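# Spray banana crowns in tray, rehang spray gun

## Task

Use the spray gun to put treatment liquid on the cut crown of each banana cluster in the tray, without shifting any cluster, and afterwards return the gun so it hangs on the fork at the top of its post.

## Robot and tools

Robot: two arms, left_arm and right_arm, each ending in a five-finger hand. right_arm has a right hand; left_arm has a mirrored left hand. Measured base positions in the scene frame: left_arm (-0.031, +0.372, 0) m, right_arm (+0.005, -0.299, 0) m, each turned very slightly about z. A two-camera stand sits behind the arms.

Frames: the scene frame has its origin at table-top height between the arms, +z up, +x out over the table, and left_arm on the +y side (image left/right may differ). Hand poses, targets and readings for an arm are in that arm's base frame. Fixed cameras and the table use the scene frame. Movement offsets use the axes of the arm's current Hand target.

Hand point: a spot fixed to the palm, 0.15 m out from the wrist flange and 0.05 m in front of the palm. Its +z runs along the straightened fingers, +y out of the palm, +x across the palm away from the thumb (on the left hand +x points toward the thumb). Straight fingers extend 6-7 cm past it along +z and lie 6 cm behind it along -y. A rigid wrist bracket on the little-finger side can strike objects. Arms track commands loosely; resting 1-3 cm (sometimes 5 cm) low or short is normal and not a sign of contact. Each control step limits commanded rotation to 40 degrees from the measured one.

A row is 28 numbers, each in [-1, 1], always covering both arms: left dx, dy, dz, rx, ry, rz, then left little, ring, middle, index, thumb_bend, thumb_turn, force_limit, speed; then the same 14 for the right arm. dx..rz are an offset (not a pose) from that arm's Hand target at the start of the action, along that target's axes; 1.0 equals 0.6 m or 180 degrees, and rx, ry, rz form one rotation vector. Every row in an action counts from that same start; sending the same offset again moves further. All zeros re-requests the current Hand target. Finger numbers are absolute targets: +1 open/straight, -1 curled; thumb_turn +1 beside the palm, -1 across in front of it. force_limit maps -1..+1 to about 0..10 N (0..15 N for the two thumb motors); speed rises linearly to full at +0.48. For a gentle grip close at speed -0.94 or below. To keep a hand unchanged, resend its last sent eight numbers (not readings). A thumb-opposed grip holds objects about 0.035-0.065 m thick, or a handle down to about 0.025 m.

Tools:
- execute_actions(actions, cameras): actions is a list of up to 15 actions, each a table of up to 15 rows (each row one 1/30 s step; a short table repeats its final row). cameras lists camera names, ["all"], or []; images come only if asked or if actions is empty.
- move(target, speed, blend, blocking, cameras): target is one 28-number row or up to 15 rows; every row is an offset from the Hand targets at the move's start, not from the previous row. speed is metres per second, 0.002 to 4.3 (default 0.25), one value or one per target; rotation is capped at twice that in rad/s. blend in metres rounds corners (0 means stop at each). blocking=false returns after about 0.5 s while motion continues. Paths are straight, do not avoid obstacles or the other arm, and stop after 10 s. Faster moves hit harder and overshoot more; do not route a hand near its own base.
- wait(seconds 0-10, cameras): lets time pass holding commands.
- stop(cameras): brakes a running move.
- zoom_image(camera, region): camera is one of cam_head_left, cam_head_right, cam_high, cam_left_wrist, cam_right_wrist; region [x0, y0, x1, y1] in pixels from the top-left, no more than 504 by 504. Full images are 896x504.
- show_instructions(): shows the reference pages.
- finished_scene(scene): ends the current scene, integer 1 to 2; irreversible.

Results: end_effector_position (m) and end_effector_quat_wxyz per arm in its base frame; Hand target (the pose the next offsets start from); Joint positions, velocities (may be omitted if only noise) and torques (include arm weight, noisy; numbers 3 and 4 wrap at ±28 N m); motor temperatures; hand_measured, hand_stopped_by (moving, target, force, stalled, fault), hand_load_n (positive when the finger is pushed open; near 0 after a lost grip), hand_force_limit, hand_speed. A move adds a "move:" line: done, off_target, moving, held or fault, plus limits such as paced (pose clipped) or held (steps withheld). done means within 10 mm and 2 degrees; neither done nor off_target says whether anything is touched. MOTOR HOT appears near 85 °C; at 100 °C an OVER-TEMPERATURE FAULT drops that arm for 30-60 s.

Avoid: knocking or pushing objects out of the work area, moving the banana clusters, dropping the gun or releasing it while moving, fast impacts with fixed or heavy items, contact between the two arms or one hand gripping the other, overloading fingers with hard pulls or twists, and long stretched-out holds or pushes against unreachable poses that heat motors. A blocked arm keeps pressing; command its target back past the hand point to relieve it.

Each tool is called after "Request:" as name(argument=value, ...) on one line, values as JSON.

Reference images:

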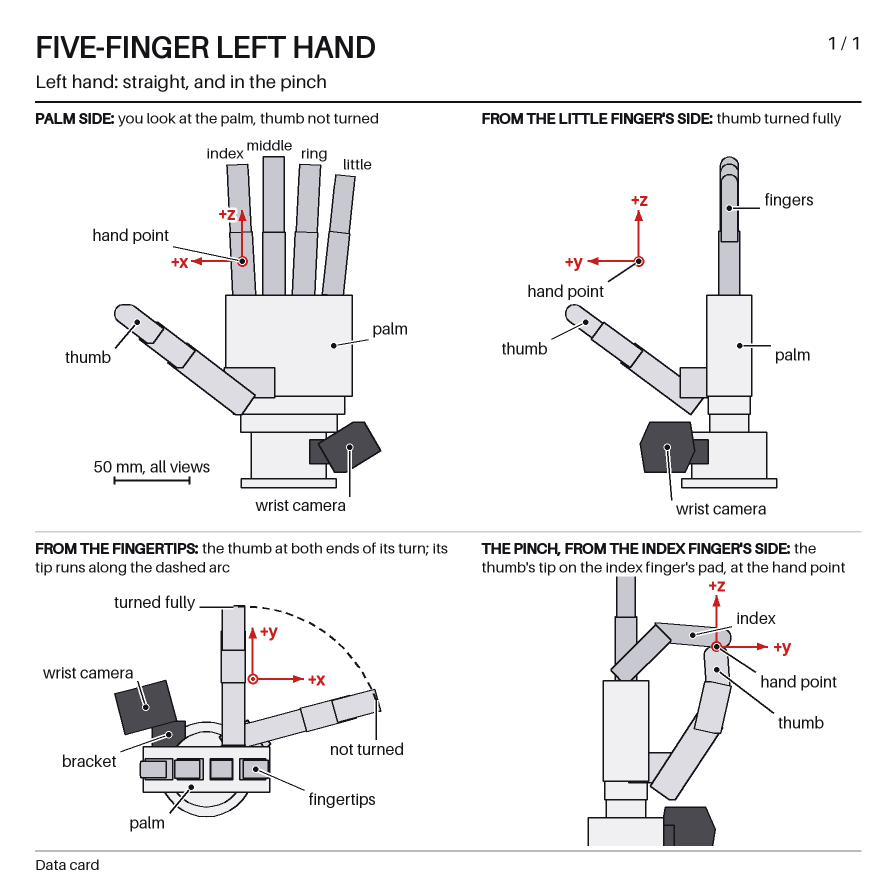

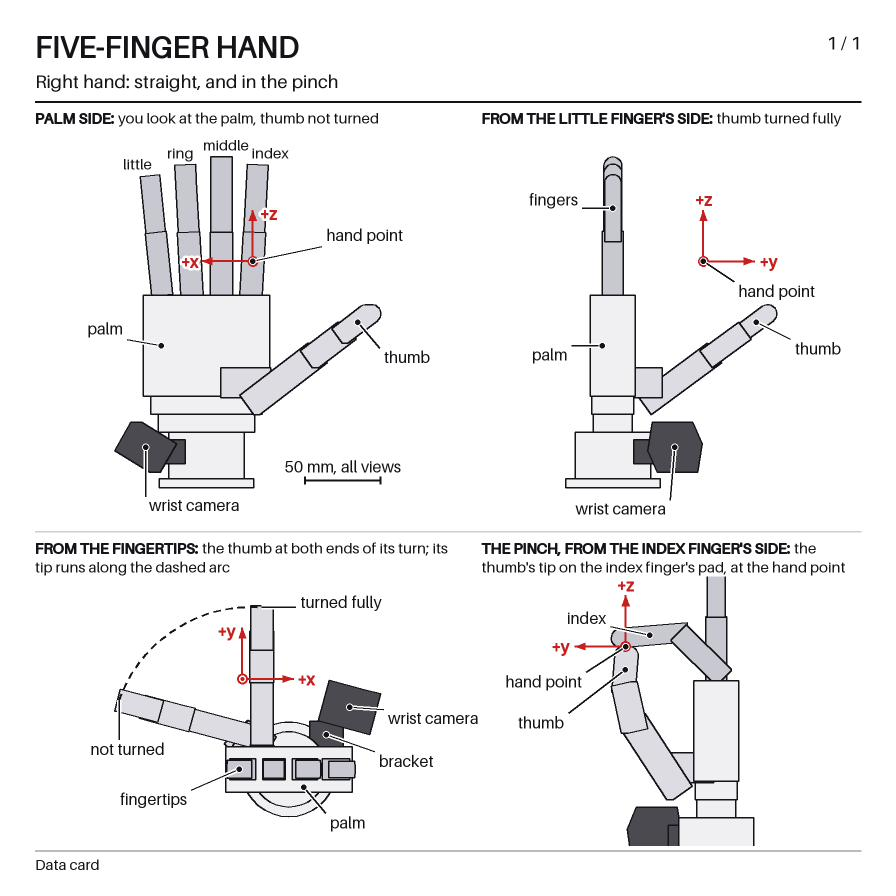

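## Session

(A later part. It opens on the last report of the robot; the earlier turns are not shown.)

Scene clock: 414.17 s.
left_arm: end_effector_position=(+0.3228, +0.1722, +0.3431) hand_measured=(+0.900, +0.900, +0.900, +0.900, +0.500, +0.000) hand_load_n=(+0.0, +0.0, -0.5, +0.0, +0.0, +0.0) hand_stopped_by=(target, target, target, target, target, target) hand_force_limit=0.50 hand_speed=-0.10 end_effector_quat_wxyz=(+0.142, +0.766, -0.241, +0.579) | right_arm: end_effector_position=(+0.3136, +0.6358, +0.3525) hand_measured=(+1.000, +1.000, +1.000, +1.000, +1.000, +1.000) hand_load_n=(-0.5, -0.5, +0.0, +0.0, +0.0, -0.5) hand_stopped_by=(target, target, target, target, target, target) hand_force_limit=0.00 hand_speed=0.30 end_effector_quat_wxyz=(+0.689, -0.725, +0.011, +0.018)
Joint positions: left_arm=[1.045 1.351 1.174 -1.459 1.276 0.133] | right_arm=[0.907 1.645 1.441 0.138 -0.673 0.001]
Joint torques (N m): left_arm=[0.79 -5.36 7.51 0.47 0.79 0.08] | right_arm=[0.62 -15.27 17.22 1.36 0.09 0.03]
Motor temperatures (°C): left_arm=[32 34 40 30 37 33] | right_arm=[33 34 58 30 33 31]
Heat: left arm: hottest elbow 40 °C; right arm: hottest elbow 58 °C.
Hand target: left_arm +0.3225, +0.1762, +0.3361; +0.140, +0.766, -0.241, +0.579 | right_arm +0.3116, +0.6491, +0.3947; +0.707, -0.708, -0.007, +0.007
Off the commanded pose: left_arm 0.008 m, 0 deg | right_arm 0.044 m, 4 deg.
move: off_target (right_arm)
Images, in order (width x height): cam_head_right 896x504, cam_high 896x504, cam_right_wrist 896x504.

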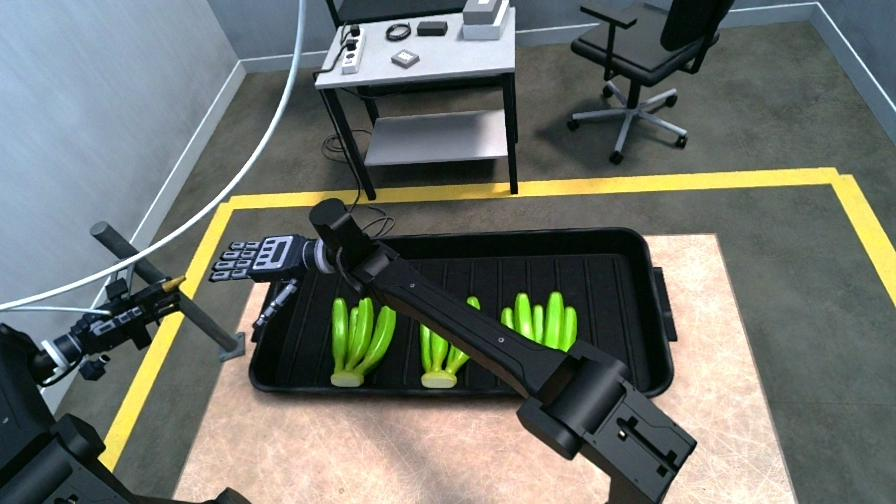

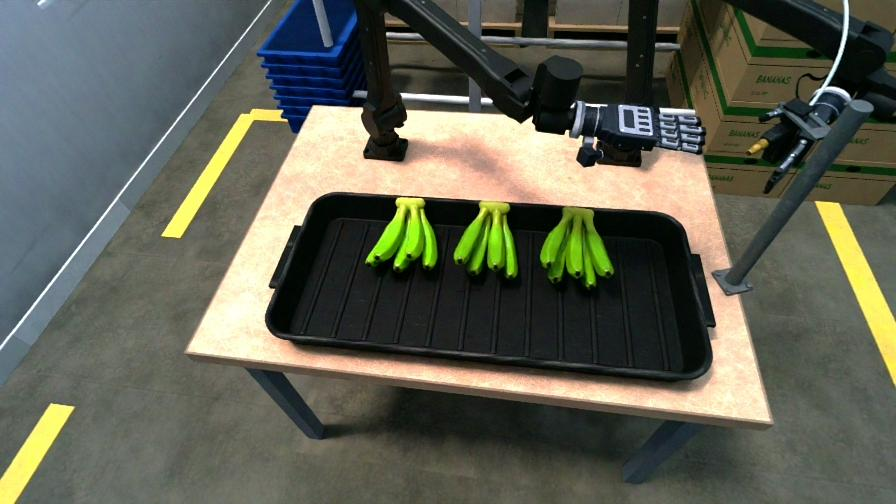

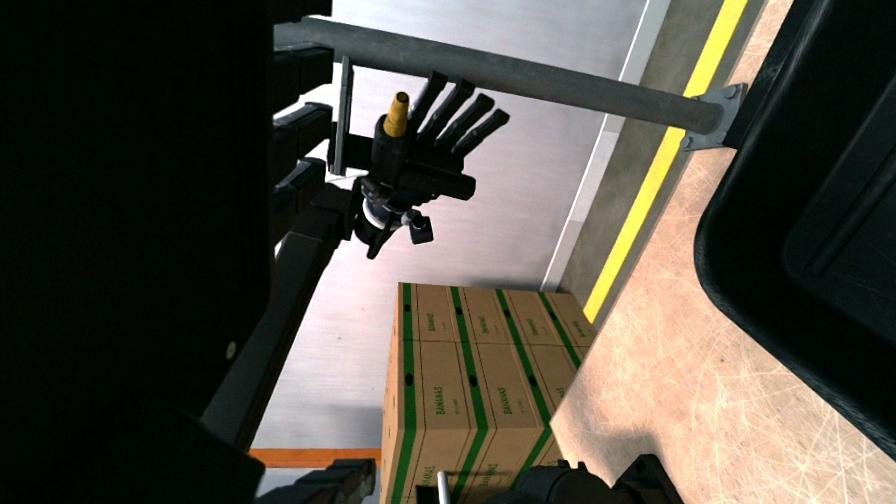

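Request:
move(target=[-0.0159,0.0038,0.0002,0,0,0,0.9,0.9,0.9,0.9,0.3,0.0,0.0,0.0,0,0,0,0,0,0,1,1,1,1,1,1,0,0.3], speed=0.06)

Request:
execute_actions(actions=[[[0,0,0,0,0,0,0.9,0.9,0.9,0.9,-0.7,0.0,0.1,-0.5,0,0,0,0,0,0,1,1,1,1,1,1,0,0.3]],[[0,0,0,0,0,0,0.9,0.9,0.9,0.9,-0.7,0.0,0.1,-0.5,0,0,0,0,0,0,1,1,1,1,1,1,0,0.3]],[[0,0,0,0,0,0,0.9,0.9,0.9,0.9,-0.7,0.0,0.1,-0.5,0,0,0,0,0,0,1,1,1,1,1,1,0,0.3]]], cameras=["cam_head_right","cam_right_wrist","cam_high"])

Request:
zoom_image(camera="cam_right_wrist", region=[300, 60, 500, 260])

Request:
zoom_image(camera="cam_head_right", region=[70, 250, 190, 370])

Request:
zoom_image(camera="cam_high", region=[740, 70, 860, 190])

Scene clock: 415.67 s.
left_arm: end_effector_position=(+0.3200, +0.1714, +0.3362) hand_measured=(+0.900, +0.900, +0.900, +0.900, +0.300, +0.000) hand_load_n=(+0.0, +0.0, +0.0, +0.0, +0.0, +0.0) hand_stopped_by=(target, target, target, target, target, target) hand_force_limit=0.00 hand_speed=0.00 end_effector_quat_wxyz=(+0.141, +0.766, -0.242, +0.579) | right_arm: end_effector_position=(+0.3136, +0.6358, +0.3525) hand_measured=(+1.000, +1.000, +1.000, +1.000, +1.000, +1.000) hand_load_n=(-0.5, +0.0, +0.0, +0.0, +0.0, +0.0) hand_stopped_by=(target, target, target, target, target, target) hand_force_limit=0.00 hand_speed=0.30 end_effector_quat_wxyz=(+0.689, -0.725, +0.011, +0.018)
Joint positions: left_arm=[1.051 1.351 1.155 -1.454 1.276 0.15] | right_arm=[0.907 1.645 1.441 0.138 -0.673 0.001]
Joint torques (N m): left_arm=[0.97 -4.89 7.32 0.4 0.76 0.16] | right_arm=[0.62 -15.21 17.21 1.36 0.09 0.03]
Motor temperatures (°C): left_arm=[32 34 40 30 37 33] | right_arm=[33 34 58 30 33 31]
Heat: left arm: hottest elbow 40 °C; right arm: hottest elbow 58 °C.
Hand target: left_arm +0.3193, +0.1763, +0.3268; +0.140, +0.766, -0.241, +0.579 | right_arm +0.3116, +0.6491, +0.3947; +0.707, -0.708, -0.007, +0.007
Off the commanded pose: left_arm 0.011 m, 0 deg | right_arm 0.044 m, 4 deg.
move: off_target (left_arm, right_arm)

Scene clock: 417.37 s.
left_arm: end_effector_position=(+0.3198, +0.1713, +0.3360) hand_measured=(+0.900, +0.900, +0.900, +0.900, +0.120, +0.000) hand_load_n=(+0.0, +0.0, +0.0, +0.0, +7.5, -3.0) hand_stopped_by=(target, target, target, target, force, target) hand_force_limit=0.10 hand_speed=-0.50 end_effector_quat_wxyz=(+0.139, +0.765, -0.243, +0.580) | right_arm: end_effector_position=(+0.3136, +0.6358, +0.3525) hand_measured=(+1.000, +1.000, +1.000, +1.000, +1.000, +1.000) hand_load_n=(+0.0, +0.0, +0.0, +0.0, +0.0, -0.5) hand_stopped_by=(target, target, target, target, target, target) hand_force_limit=0.00 hand_speed=0.30 end_effector_quat_wxyz=(+0.689, -0.725, +0.011, +0.018)
Joint positions: left_arm=[1.051 1.351 1.155 -1.454 1.278 0.155] | right_arm=[0.907 1.645 1.441 0.138 -0.673 0.001]
Joint torques (N m): left_arm=[0.91 -4.89 7.36 0.36 0.72 0.07] | right_arm=[0.62 -15.21 17.21 1.36 0.09 0.03]
Motor temperatures (°C): left_arm=[32 34 40 30 37 33] | right_arm=[33 34 58 30 33 31]
Heat: left arm: hottest elbow 40 °C; right arm: hottest elbow 58 °C.
Hand target: left_arm +0.3193, +0.1763, +0.3267; +0.140, +0.766, -0.241, +0.579 | right_arm +0.3116, +0.6491, +0.3947; +0.707, -0.708, -0.007, +0.007
Off the commanded pose: left_arm 0.011 m, 0 deg | right_arm 0.044 m, 4 deg.
Step readings (end_effector_position of left_arm | right_arm):
0: (+0.3200, +0.1714, +0.3362) | (+0.3136, +0.6358, +0.3525)
1: (+0.3200, +0.1714, +0.3362) | (+0.3136, +0.6358, +0.3525)
2: (+0.3200, +0.1714, +0.3362) | (+0.3136, +0.6358, +0.3525)
4: (+0.3200, +0.1713, +0.3362) | (+0.3136, +0.6358, +0.3525)
8: (+0.3200, +0.1713, +0.3362) | (+0.3136, +0.6358, +0.3525)
15: (+0.3199, +0.1714, +0.3361) | (+0.3136, +0.6358, +0.3525)
16: (+0.3199, +0.1714, +0.3361) | (+0.3136, +0.6358, +0.3525)
17: (+0.3198, +0.1714, +0.3360) | (+0.3136, +0.6358, +0.3525)
19: (+0.3198, +0.1714, +0.3360) | (+0.3136, +0.6358, +0.3525)
23: (+0.3198, +0.1713, +0.3360) | (+0.3136, +0.6358, +0.3525)
30: (+0.3198, +0.1713, +0.3360) | (+0.3136, +0.6358, +0.3525)
31: (+0.3198, +0.1713, +0.3360) | (+0.3136, +0.6358, +0.3525)
32: (+0.3198, +0.1713, +0.3360) | (+0.3136, +0.6358, +0.3525)
34: (+0.3198, +0.1713, +0.3360) | (+0.3136, +0.6358, +0.3525)
38: (+0.3198, +0.1713, +0.3360) | (+0.3136, +0.6358, +0.3525)
45: (+0.3198, +0.1713, +0.3360) | (+0.3136, +0.6358, +0.3525)
Images, in order (width x height): cam_head_right 896x504, cam_high 896x504, cam_right_wrist 896x504.

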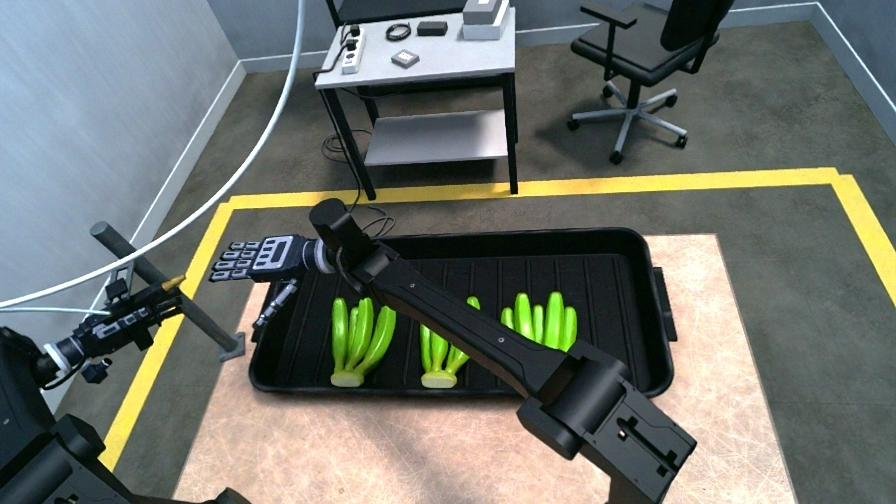

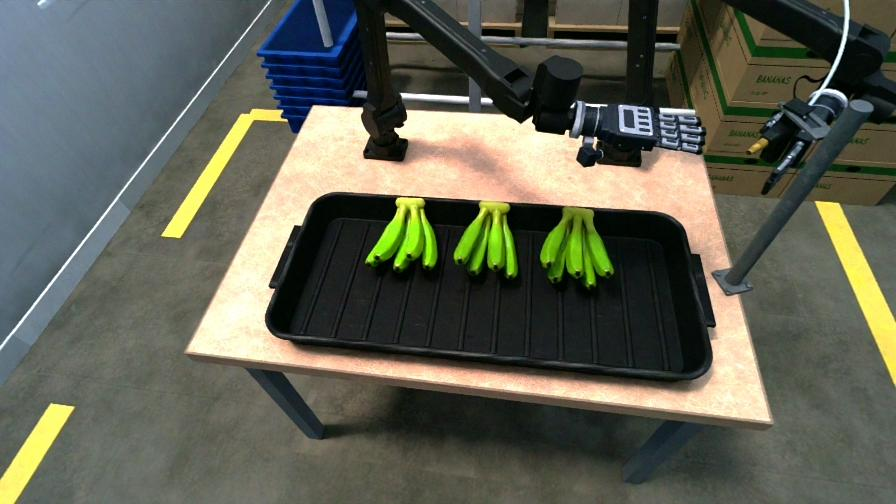

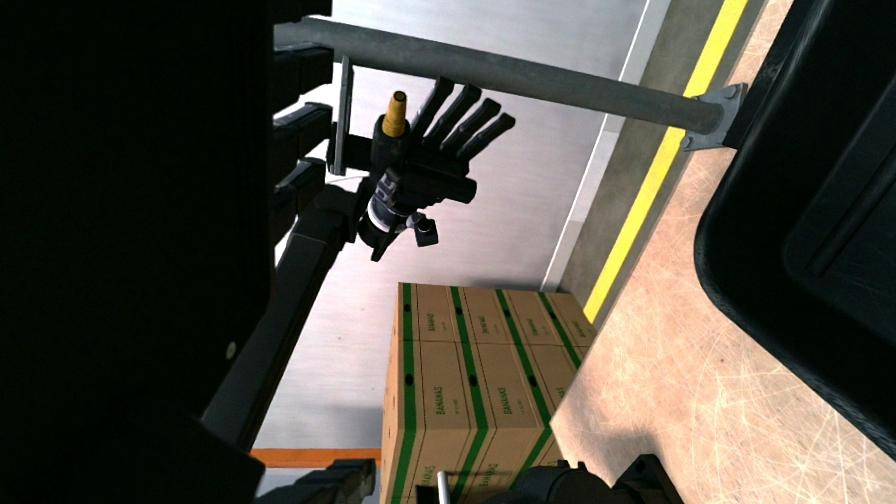

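Scaled by 2.520 from the camera's 896x504 image, which has a finer 1280x720 frame.

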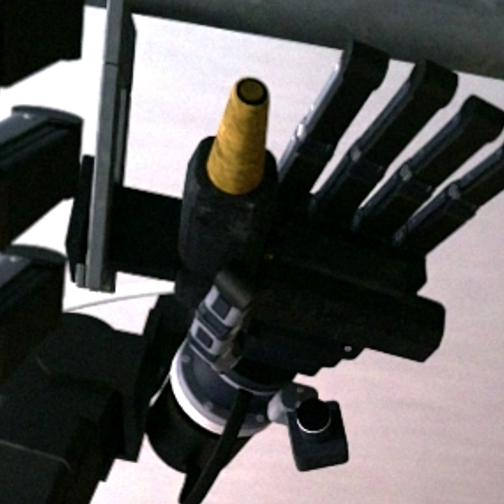

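Scaled by 4.200 from the camera's 896x504 image, which has a finer 1280x720 frame.

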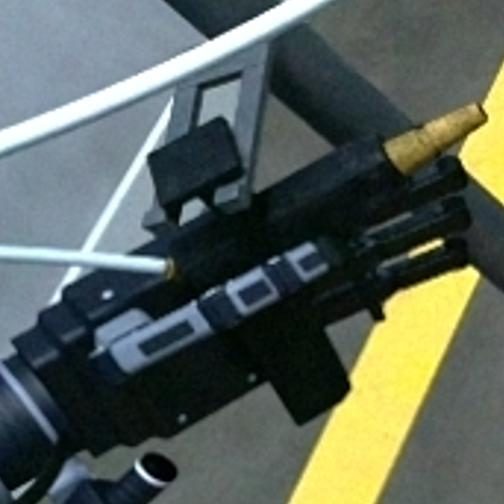

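Scaled by 4.200 from the camera's 896x504 image, which has a finer 1280x720 frame.

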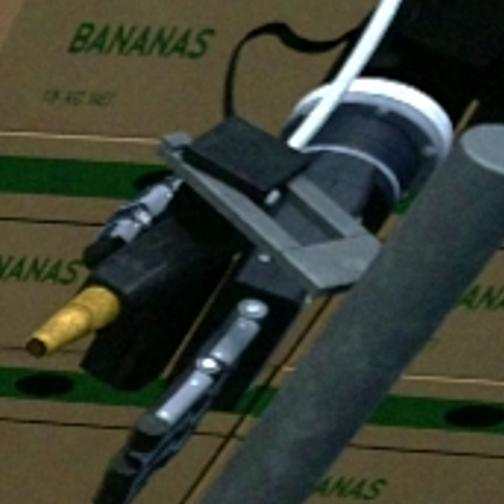

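Request:
move(target=[0.0,0.025,0,0,0,0,0.9,0.9,0.9,0.9,-0.7,0.0,0.1,-0.5,0,0,0,0,0,0,1,1,1,1,1,1,0,0.3], speed=0.06)

Request:
execute_actions(actions=[[[0,0,0,0,0,0,0.9,0.9,0.9,0.9,-0.75,0.0,0.15,-0.5,0,0,0,0,0,0,1,1,1,1,1,1,0,0.3]],[[0,0,0,0,0,0,0.9,0.9,0.9,0.9,-0.75,0.0,0.15,-0.5,0,0,0,0,0,0,1,1,1,1,1,1,0,0.3]]], cameras=["cam_head_right","cam_right_wrist","cam_high"])

Request:
zoom_image(camera="cam_right_wrist", region=[300, 60, 500, 260])

Request:
zoom_image(camera="cam_high", region=[740, 70, 860, 190])

Scene clock: 418.43 s.
left_arm: end_effector_position=(+0.3184, +0.1679, +0.3350) hand_measured=(+0.900, +0.900, +0.900, +0.900, +0.120, +0.000) hand_load_n=(+0.0, +0.0, +0.0, +0.0, +6.5, -3.5) hand_stopped_by=(target, target, target, target, force, target) hand_force_limit=0.10 hand_speed=-0.50 end_effector_quat_wxyz=(+0.145, +0.762, -0.238, +0.585) | right_arm: end_effector_position=(+0.3136, +0.6358, +0.3525) hand_measured=(+1.000, +1.000, +1.000, +1.000, +1.000, +1.000) hand_load_n=(+0.0, +0.0, +0.0, +0.0, +0.0, -0.5) hand_stopped_by=(target, target, target, target, target, target) hand_force_limit=0.00 hand_speed=0.30 end_effector_quat_wxyz=(+0.689, -0.725, +0.011, +0.018)
Joint positions: left_arm=[1.051 1.347 1.138 -1.454 1.292 0.155] | right_arm=[0.907 1.645 1.441 0.138 -0.673 0.001]
Joint torques (N m): left_arm=[0.91 -7.12 5.74 0.23 0.18 0.12] | right_arm=[0.62 -15.27 17.21 1.35 0.09 0.03]
Motor temperatures (°C): left_arm=[32 34 40 30 37 33] | right_arm=[33 34 58 30 33 31]
Heat: left arm: hottest elbow 40 °C; right arm: hottest elbow 58 °C.
Hand target: left_arm +0.3113, +0.1635, +0.3258; +0.140, +0.766, -0.241, +0.579 | right_arm +0.3116, +0.6491, +0.3947; +0.707, -0.708, -0.007, +0.007
Off the commanded pose: left_arm 0.012 m, 1 deg | right_arm 0.044 m, 4 deg.
move: off_target (left_arm, right_arm)

Scene clock: 419.63 s.
left_arm: end_effector_position=(+0.3184, +0.1679, +0.3350) hand_measured=(+0.900, +0.900, +0.900, +0.900, +0.104, +0.000) hand_load_n=(+0.0, +0.0, +0.0, +0.0, +8.5, -5.5) hand_stopped_by=(target, target, target, target, force, target) hand_force_limit=0.15 hand_speed=-0.50 end_effector_quat_wxyz=(+0.145, +0.762, -0.238, +0.585) | right_arm: end_effector_position=(+0.3136, +0.6358, +0.3525) hand_measured=(+1.000, +1.000, +1.000, +1.000, +1.000, +1.000) hand_load_n=(+0.0, -0.5, +0.0, +0.0, +0.0, +0.0) hand_stopped_by=(target, target, target, target, target, target) hand_force_limit=0.00 hand_speed=0.30 end_effector_quat_wxyz=(+0.689, -0.725, +0.011, +0.018)
Joint positions: left_arm=[1.051 1.347 1.138 -1.453 1.291 0.155] | right_arm=[0.907 1.645 1.441 0.138 -0.673 0.001]
Joint torques (N m): left_arm=[0.97 -7.18 5.71 0.18 0.2 0.12] | right_arm=[0.62 -15.21 17.21 1.36 0.1 0.03]
Motor temperatures (°C): left_arm=[32 34 40 30 37 33] | right_arm=[33 34 58 30 33 31]
Heat: left arm: hottest elbow 40 °C; right arm: hottest elbow 58 °C.
Hand target: left_arm +0.3113, +0.1635, +0.3259; +0.140, +0.766, -0.241, +0.579 | right_arm +0.3116, +0.6491, +0.3947; +0.707, -0.708, -0.007, +0.007
Off the commanded pose: left_arm 0.012 m, 1 deg | right_arm 0.044 m, 4 deg.
Step readings (end_effector_position of left_arm | right_arm):
0: (+0.3184, +0.1679, +0.3350) | (+0.3136, +0.6358, +0.3525)
1: (+0.3184, +0.1679, +0.3350) | (+0.3136, +0.6358, +0.3525)
2: (+0.3184, +0.1679, +0.3350) | (+0.3136, +0.6358, +0.3525)
4: (+0.3184, +0.1679, +0.3350) | (+0.3136, +0.6358, +0.3525)
8: (+0.3184, +0.1679, +0.3350) | (+0.3136, +0.6358, +0.3525)
15: (+0.3184, +0.1679, +0.3350) | (+0.3136, +0.6358, +0.3525)
16: (+0.3184, +0.1679, +0.3350) | (+0.3136, +0.6358, +0.3525)
17: (+0.3184, +0.1679, +0.3350) | (+0.3136, +0.6358, +0.3525)
19: (+0.3184, +0.1679, +0.3350) | (+0.3136, +0.6358, +0.3525)
23: (+0.3184, +0.1679, +0.3350) | (+0.3136, +0.6358, +0.3525)
30: (+0.3184, +0.1679, +0.3350) | (+0.3136, +0.6358, +0.3525)
Images, in order (width x height): cam_head_right 896x504, cam_high 896x504, cam_right_wrist 896x504.

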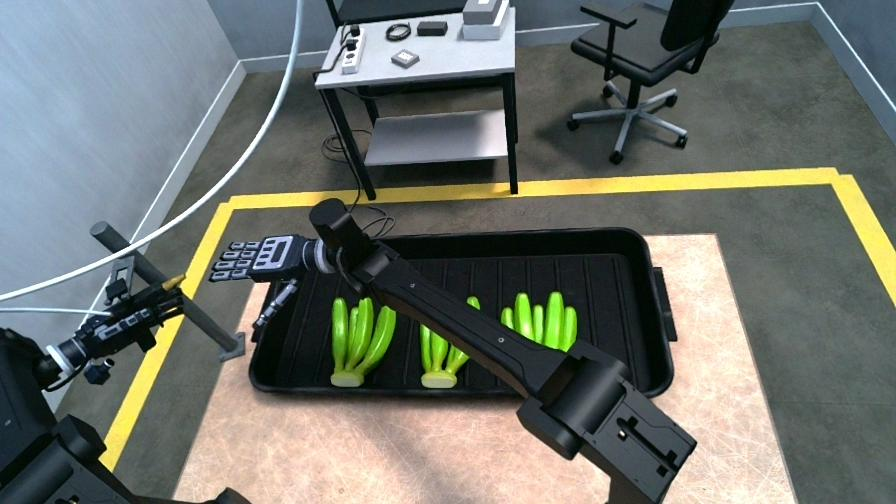

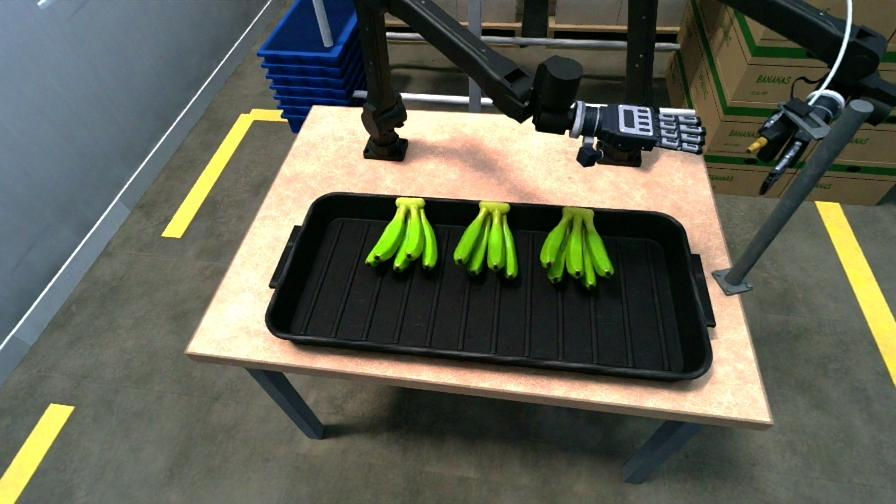

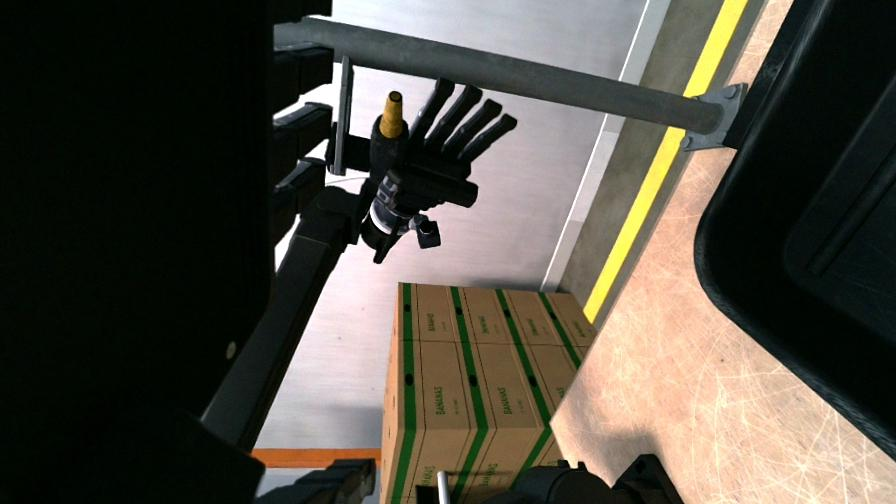

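Scaled by 2.520 from the camera's 896x504 image, which has a finer 1280x720 frame.

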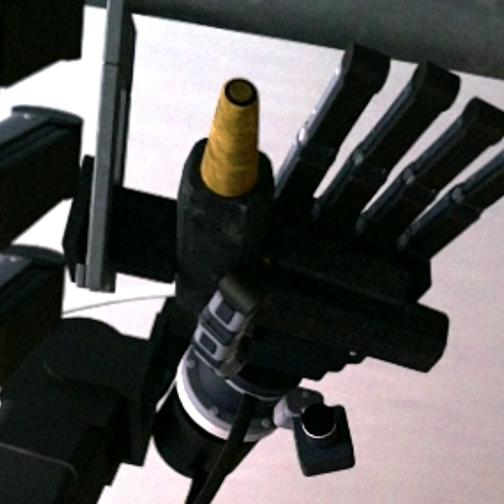

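Scaled by 4.200 from the camera's 896x504 image, which has a finer 1280x720 frame.

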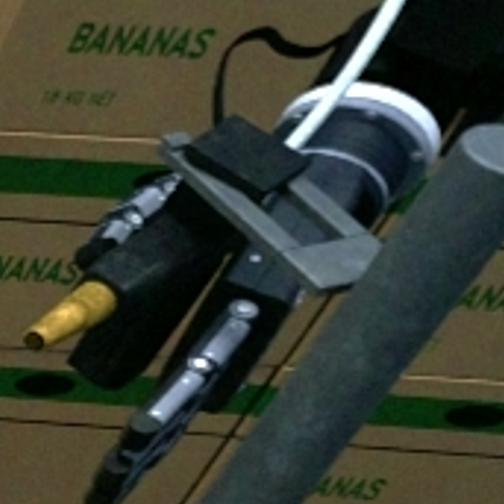

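Request:
move(target=[0.0,0.025,0,0,0,0,0.9,0.9,0.9,0.9,-0.75,0.0,0.15,-0.5,0,0,0,0,0,0,1,1,1,1,1,1,0,0.3], speed=0.06)

Request:
execute_actions(actions=[[[0,0,0,0,0,0,0.9,0.9,0.9,0.9,-0.8,0.0,0.2,-0.5,0,0,0,0,0,0,1,1,1,1,1,1,0,0.3]],[[0,0,0,0,0,0,0.9,0.9,0.9,0.9,-0.8,0.0,0.2,-0.5,0,0,0,0,0,0,1,1,1,1,1,1,0,0.3]]], cameras=["cam_head_right","cam_right_wrist","cam_high"])

Request:
zoom_image(camera="cam_right_wrist", region=[300, 60, 500, 260])

Request:
zoom_image(camera="cam_high", region=[740, 70, 860, 190])

Scene clock: 421.23 s.
left_arm: end_effector_position=(+0.3074, +0.1566, +0.3249) hand_measured=(+0.900, +0.900, +0.900, +0.900, +0.102, +0.000) hand_load_n=(-0.5, +0.0, +0.0, +0.0, +0.5, -0.5) hand_stopped_by=(target, target, target, target, force, target) hand_force_limit=0.15 hand_speed=-0.50 end_effector_quat_wxyz=(+0.146, +0.768, -0.231, +0.579) | right_arm: end_effector_position=(+0.3136, +0.6358, +0.3525) hand_measured=(+1.000, +1.000, +1.000, +1.000, +1.000, +1.000) hand_load_n=(+0.0, +0.0, +0.0, +0.0, +0.0, -0.5) hand_stopped_by=(target, target, target, target, target, target) hand_force_limit=0.00 hand_speed=0.30 end_effector_quat_wxyz=(+0.689, -0.725, +0.011, +0.018)
Joint positions: left_arm=[1.063 1.31 1.081 -1.448 1.279 0.156] | right_arm=[0.907 1.645 1.441 0.138 -0.673 0.001]
Joint torques (N m): left_arm=[0.26 -6.71 7.17 -0.27 0.64 0.21] | right_arm=[0.62 -15.21 17.22 1.36 0.09 0.03]
Motor temperatures (°C): left_arm=[32 34 40 30 36 33] | right_arm=[33 34 58 30 33 31]
Heat: left arm: hottest elbow 40 °C; right arm: hottest elbow 58 °C.
Hand target: left_arm +0.3033, +0.1509, +0.3249; +0.140, +0.766, -0.241, +0.579 | right_arm +0.3116, +0.6491, +0.3947; +0.707, -0.708, -0.007, +0.007
Off the commanded pose: left_arm 0.007 m, 1 deg | right_arm 0.044 m, 4 deg.
move: off_target (right_arm)

Scene clock: 422.43 s.
left_arm: end_effector_position=(+0.3070, +0.1571, +0.3250) hand_measured=(+0.900, +0.900, +0.900, +0.900, +0.040, +0.000) hand_load_n=(+0.0, +0.0, +0.0, +0.0, +8.5, -3.0) hand_stopped_by=(target, target, target, target, force, target) hand_force_limit=0.20 hand_speed=-0.50 end_effector_quat_wxyz=(+0.145, +0.768, -0.231, +0.580) | right_arm: end_effector_position=(+0.3136, +0.6358, +0.3525) hand_measured=(+1.000, +1.000, +1.000, +1.000, +1.000, +1.000) hand_load_n=(-0.5, +0.0, -0.5, +0.0, +0.0, +0.0) hand_stopped_by=(target, target, target, target, target, target) hand_force_limit=0.00 hand_speed=0.30 end_effector_quat_wxyz=(+0.689, -0.725, +0.011, +0.018)
Joint positions: left_arm=[1.065 1.31 1.081 -1.448 1.279 0.158] | right_arm=[0.907 1.645 1.441 0.138 -0.673 0.001]
Joint torques (N m): left_arm=[0.15 -6.65 7.15 -0.31 0.64 0.17] | right_arm=[0.62 -15.27 17.21 1.35 0.1 0.03]
Motor temperatures (°C): left_arm=[32 34 40 30 36 33] | right_arm=[33 34 58 30 33 31]
Heat: left arm: hottest elbow 40 °C; right arm: hottest elbow 58 °C.
Hand target: left_arm +0.3033, +0.1509, +0.3249; +0.140, +0.766, -0.241, +0.579 | right_arm +0.3116, +0.6491, +0.3947; +0.707, -0.708, -0.007, +0.007
Off the commanded pose: left_arm 0.007 m, 1 deg | right_arm 0.044 m, 4 deg.
Step readings (end_effector_position of left_arm | right_arm):
0: (+0.3074, +0.1566, +0.3249) | (+0.3136, +0.6358, +0.3525)
1: (+0.3074, +0.1566, +0.3249) | (+0.3136, +0.6358, +0.3525)
2: (+0.3074, +0.1566, +0.3248) | (+0.3136, +0.6358, +0.3525)
4: (+0.3074, +0.1566, +0.3249) | (+0.3136, +0.6358, +0.3525)
8: (+0.3070, +0.1571, +0.3251) | (+0.3136, +0.6358, +0.3525)
15: (+0.3070, +0.1571, +0.3250) | (+0.3136, +0.6358, +0.3525)
16: (+0.3070, +0.1571, +0.3250) | (+0.3136, +0.6358, +0.3525)
17: (+0.3070, +0.1571, +0.3250) | (+0.3136, +0.6358, +0.3525)
19: (+0.3070, +0.1571, +0.3250) | (+0.3136, +0.6358, +0.3525)
23: (+0.3070, +0.1571, +0.3250) | (+0.3136, +0.6358, +0.3525)
30: (+0.3070, +0.1571, +0.3250) | (+0.3136, +0.6358, +0.3525)
Images, in order (width x height): cam_head_right 896x504, cam_high 896x504, cam_right_wrist 896x504.

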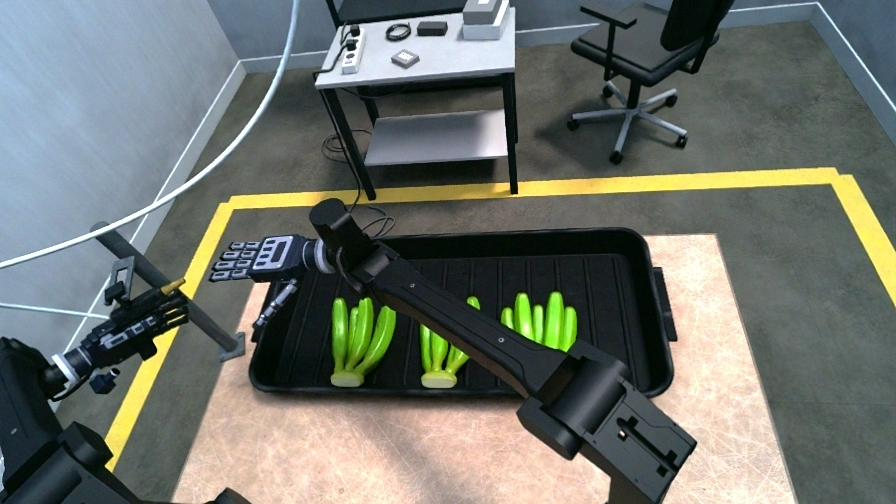

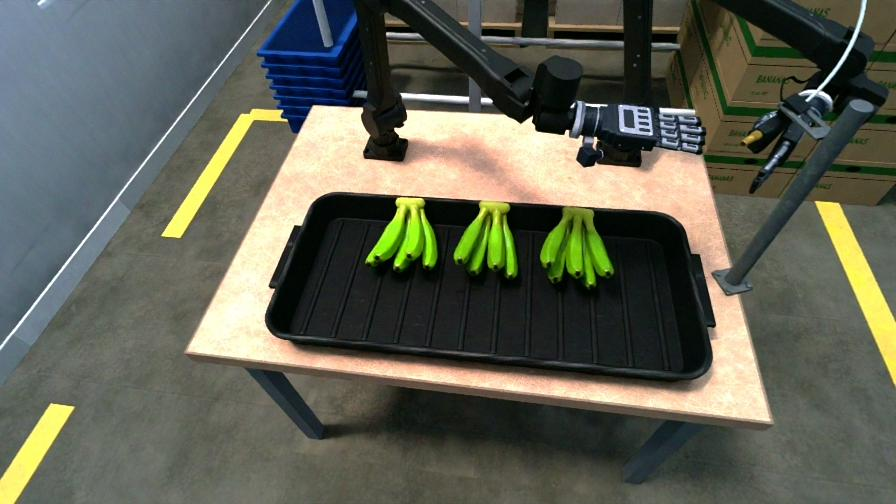

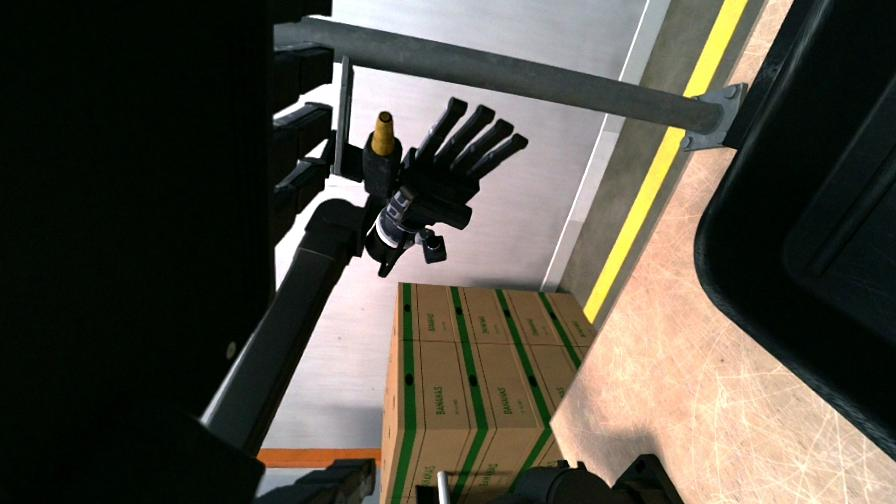

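Scaled by 2.520 from the camera's 896x504 image, which has a finer 1280x720 frame.

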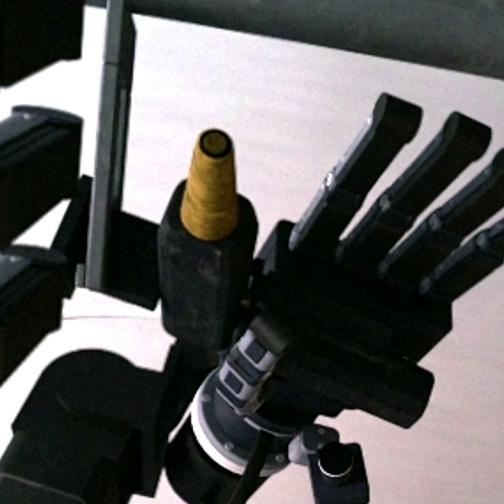

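Scaled by 4.200 from the camera's 896x504 image, which has a finer 1280x720 frame.

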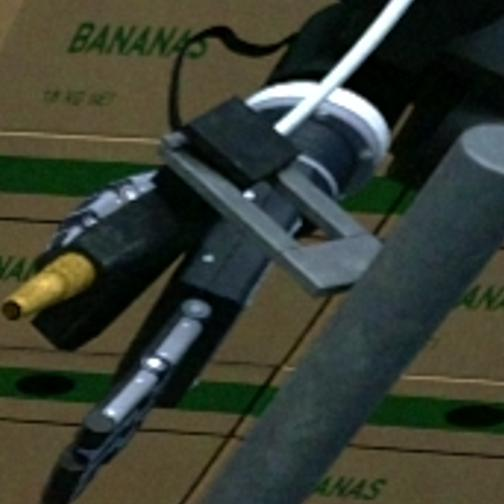

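Request:
execute_actions(actions=[[[0,0,0,0,0,0,0.9,0.9,0.9,0.9,0.35,0.0,0.2,-0.1,0,0,0,0,0,0,1,1,1,1,1,1,0,0.3]]])

Request:
move(target=[0.0294,0.0062,-0.0195,-0.0424,0.0029,0.0129,0.9,0.9,0.9,0.9,0.35,0.0,0.2,-0.1,0,0,0,0,0,0,1,1,1,1,1,1,0,0.3], speed=0.06, cameras=["cam_head_right","cam_right_wrist","cam_high"])

Request:
zoom_image(camera="cam_right_wrist", region=[300, 60, 500, 260])

Request:
zoom_image(camera="cam_high", region=[740, 70, 860, 190])

Scene clock: 423.63 s.
left_arm: end_effector_position=(+0.3069, +0.1570, +0.3250) hand_measured=(+0.900, +0.900, +0.900, +0.900, +0.350, +0.000) hand_load_n=(+0.0, +0.0, +0.0, +0.0, +0.0, +0.0) hand_stopped_by=(target, target, target, target, target, target) hand_force_limit=0.20 hand_speed=-0.10 end_effector_quat_wxyz=(+0.144, +0.768, -0.232, +0.580) | right_arm: end_effector_position=(+0.3136, +0.6358, +0.3525) hand_measured=(+1.000, +1.000, +1.000, +1.000, +1.000, +1.000) hand_load_n=(+0.0, +0.0, +0.0, +0.0, +0.0, +0.0) hand_stopped_by=(target, target, target, target, target, target) hand_force_limit=0.00 hand_speed=0.30 end_effector_quat_wxyz=(+0.689, -0.725, +0.011, +0.018)
Joint positions: left_arm=[1.065 1.309 1.081 -1.448 1.279 0.159] | right_arm=[0.907 1.645 1.441 0.138 -0.673 0.001]
Joint torques (N m): left_arm=[0.15 -6.59 7.16 -0.31 0.64 0.16] | right_arm=[0.62 -15.21 17.21 1.36 0.09 0.03]
Motor temperatures (°C): left_arm=[32 34 40 30 36 33] | right_arm=[33 34 58 30 33 31]
Heat: left arm: hottest elbow 40 °C; right arm: hottest elbow 58 °C.
Hand target: left_arm +0.3033, +0.1509, +0.3249; +0.140, +0.766, -0.241, +0.579 | right_arm +0.3116, +0.6491, +0.3947; +0.707, -0.708, -0.007, +0.007
Off the commanded pose: left_arm 0.007 m, 1 deg | right_arm 0.044 m, 4 deg.
Step readings (end_effector_position of left_arm | right_arm):
0: (+0.3070, +0.1571, +0.3250) | (+0.3136, +0.6358, +0.3525)
1: (+0.3070, +0.1571, +0.3250) | (+0.3136, +0.6358, +0.3525)
2: (+0.3070, +0.1571, +0.3250) | (+0.3136, +0.6358, +0.3525)
4: (+0.3070, +0.1571, +0.3250) | (+0.3136, +0.6358, +0.3525)
8: (+0.3069, +0.1570, +0.3250) | (+0.3136, +0.6358, +0.3525)
15: (+0.3069, +0.1570, +0.3250) | (+0.3136, +0.6358, +0.3525)

Scene clock: 425.13 s.
left_arm: end_effector_position=(+0.2929, +0.1453, +0.3270) hand_measured=(+0.900, +0.900, +0.900, +0.900, +0.350, +0.000) hand_load_n=(+0.5, +0.0, +0.0, +0.0, +0.0, -2.0) hand_stopped_by=(target, target, target, target, target, target) hand_force_limit=0.20 hand_speed=-0.10 end_effector_quat_wxyz=(+0.164, +0.766, -0.263, +0.563) | right_arm: end_effector_position=(+0.3136, +0.6358, +0.3525) hand_measured=(+1.000, +1.000, +1.000, +1.000, +1.000, +1.000) hand_load_n=(+0.0, +0.0, +0.0, +0.0, +0.0, +0.0) hand_stopped_by=(target, target, target, target, target, target) hand_force_limit=0.00 hand_speed=0.30 end_effector_quat_wxyz=(+0.689, -0.725, +0.011, +0.018)
Joint positions: left_arm=[1.065 1.34 1.12 -1.668 1.235 0.382] | right_arm=[0.907 1.645 1.441 0.138 -0.673 0.001]
Joint torques (N m): left_arm=[0.09 -6.24 11.32 -0.8 0.96 -0.05] | right_arm=[0.62 -15.21 17.21 1.35 0.09 0.03]
Motor temperatures (°C): left_arm=[32 34 40 30 36 33] | right_arm=[33 34 58 30 33 31]
Heat: left arm: hottest elbow 40 °C; right arm: hottest elbow 58 °C.
Hand target: left_arm +0.2955, +0.1499, +0.3448; +0.180, +0.747, -0.294, +0.568 | right_arm +0.3116, +0.6491, +0.3947; +0.707, -0.708, -0.007, +0.007
Off the commanded pose: left_arm 0.019 m, 5 deg | right_arm 0.044 m, 4 deg.
joint sent to its limit (left arm) — joint 4 (wrist pitch), lower limit. The joint targets are off in orientation, not in position.
move: off_target (left_arm, right_arm)
Images, in order (width x height): cam_head_right 896x504, cam_high 896x504, cam_right_wrist 896x504.

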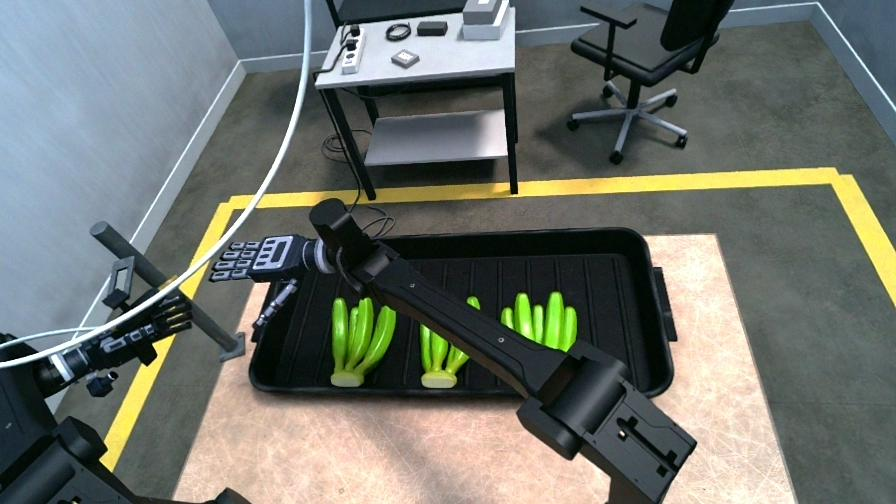

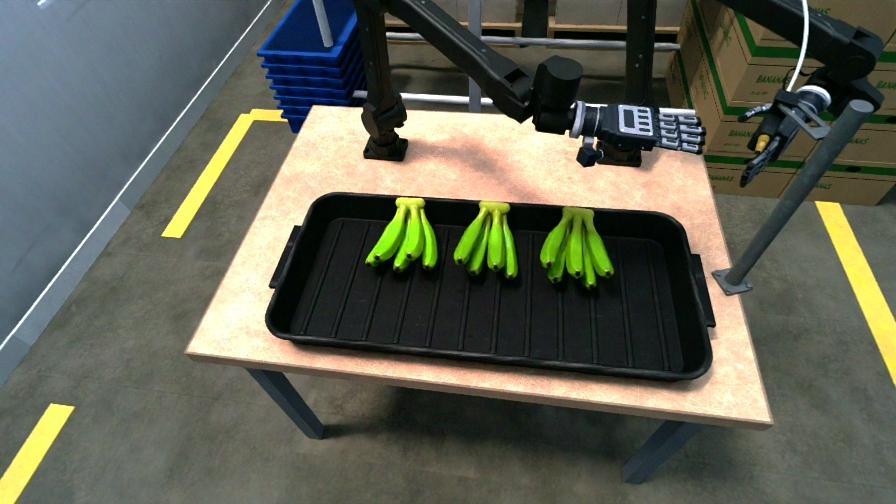

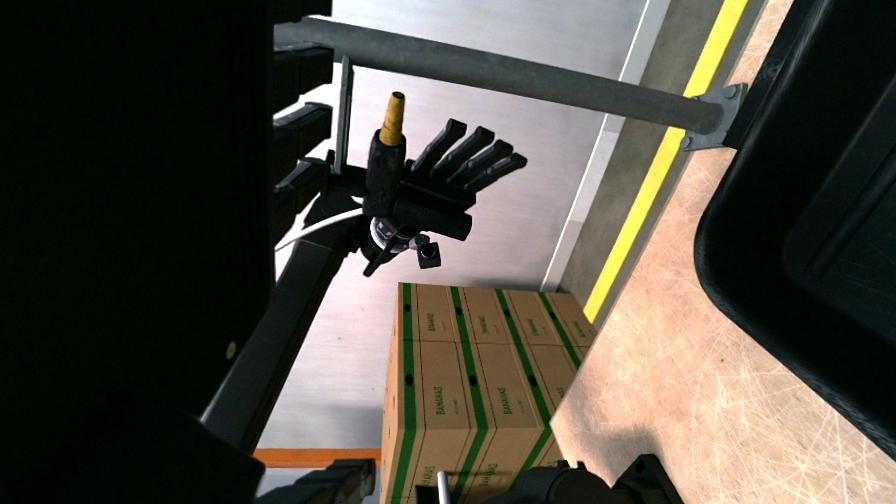

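Scaled by 2.520 from the camera's 896x504 image, which has a finer 1280x720 frame.

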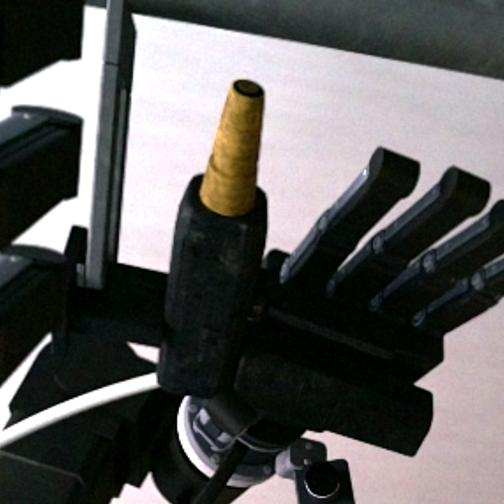

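Scaled by 4.200 from the camera's 896x504 image, which has a finer 1280x720 frame.

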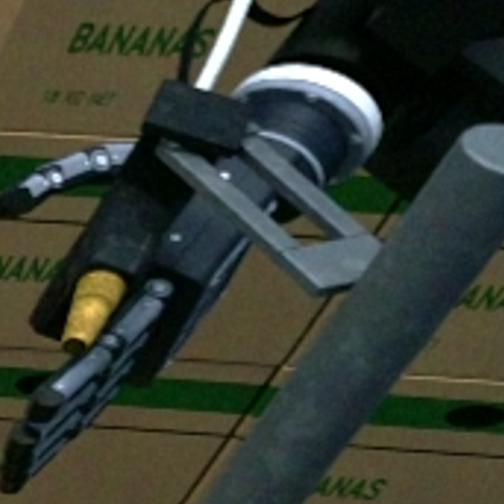

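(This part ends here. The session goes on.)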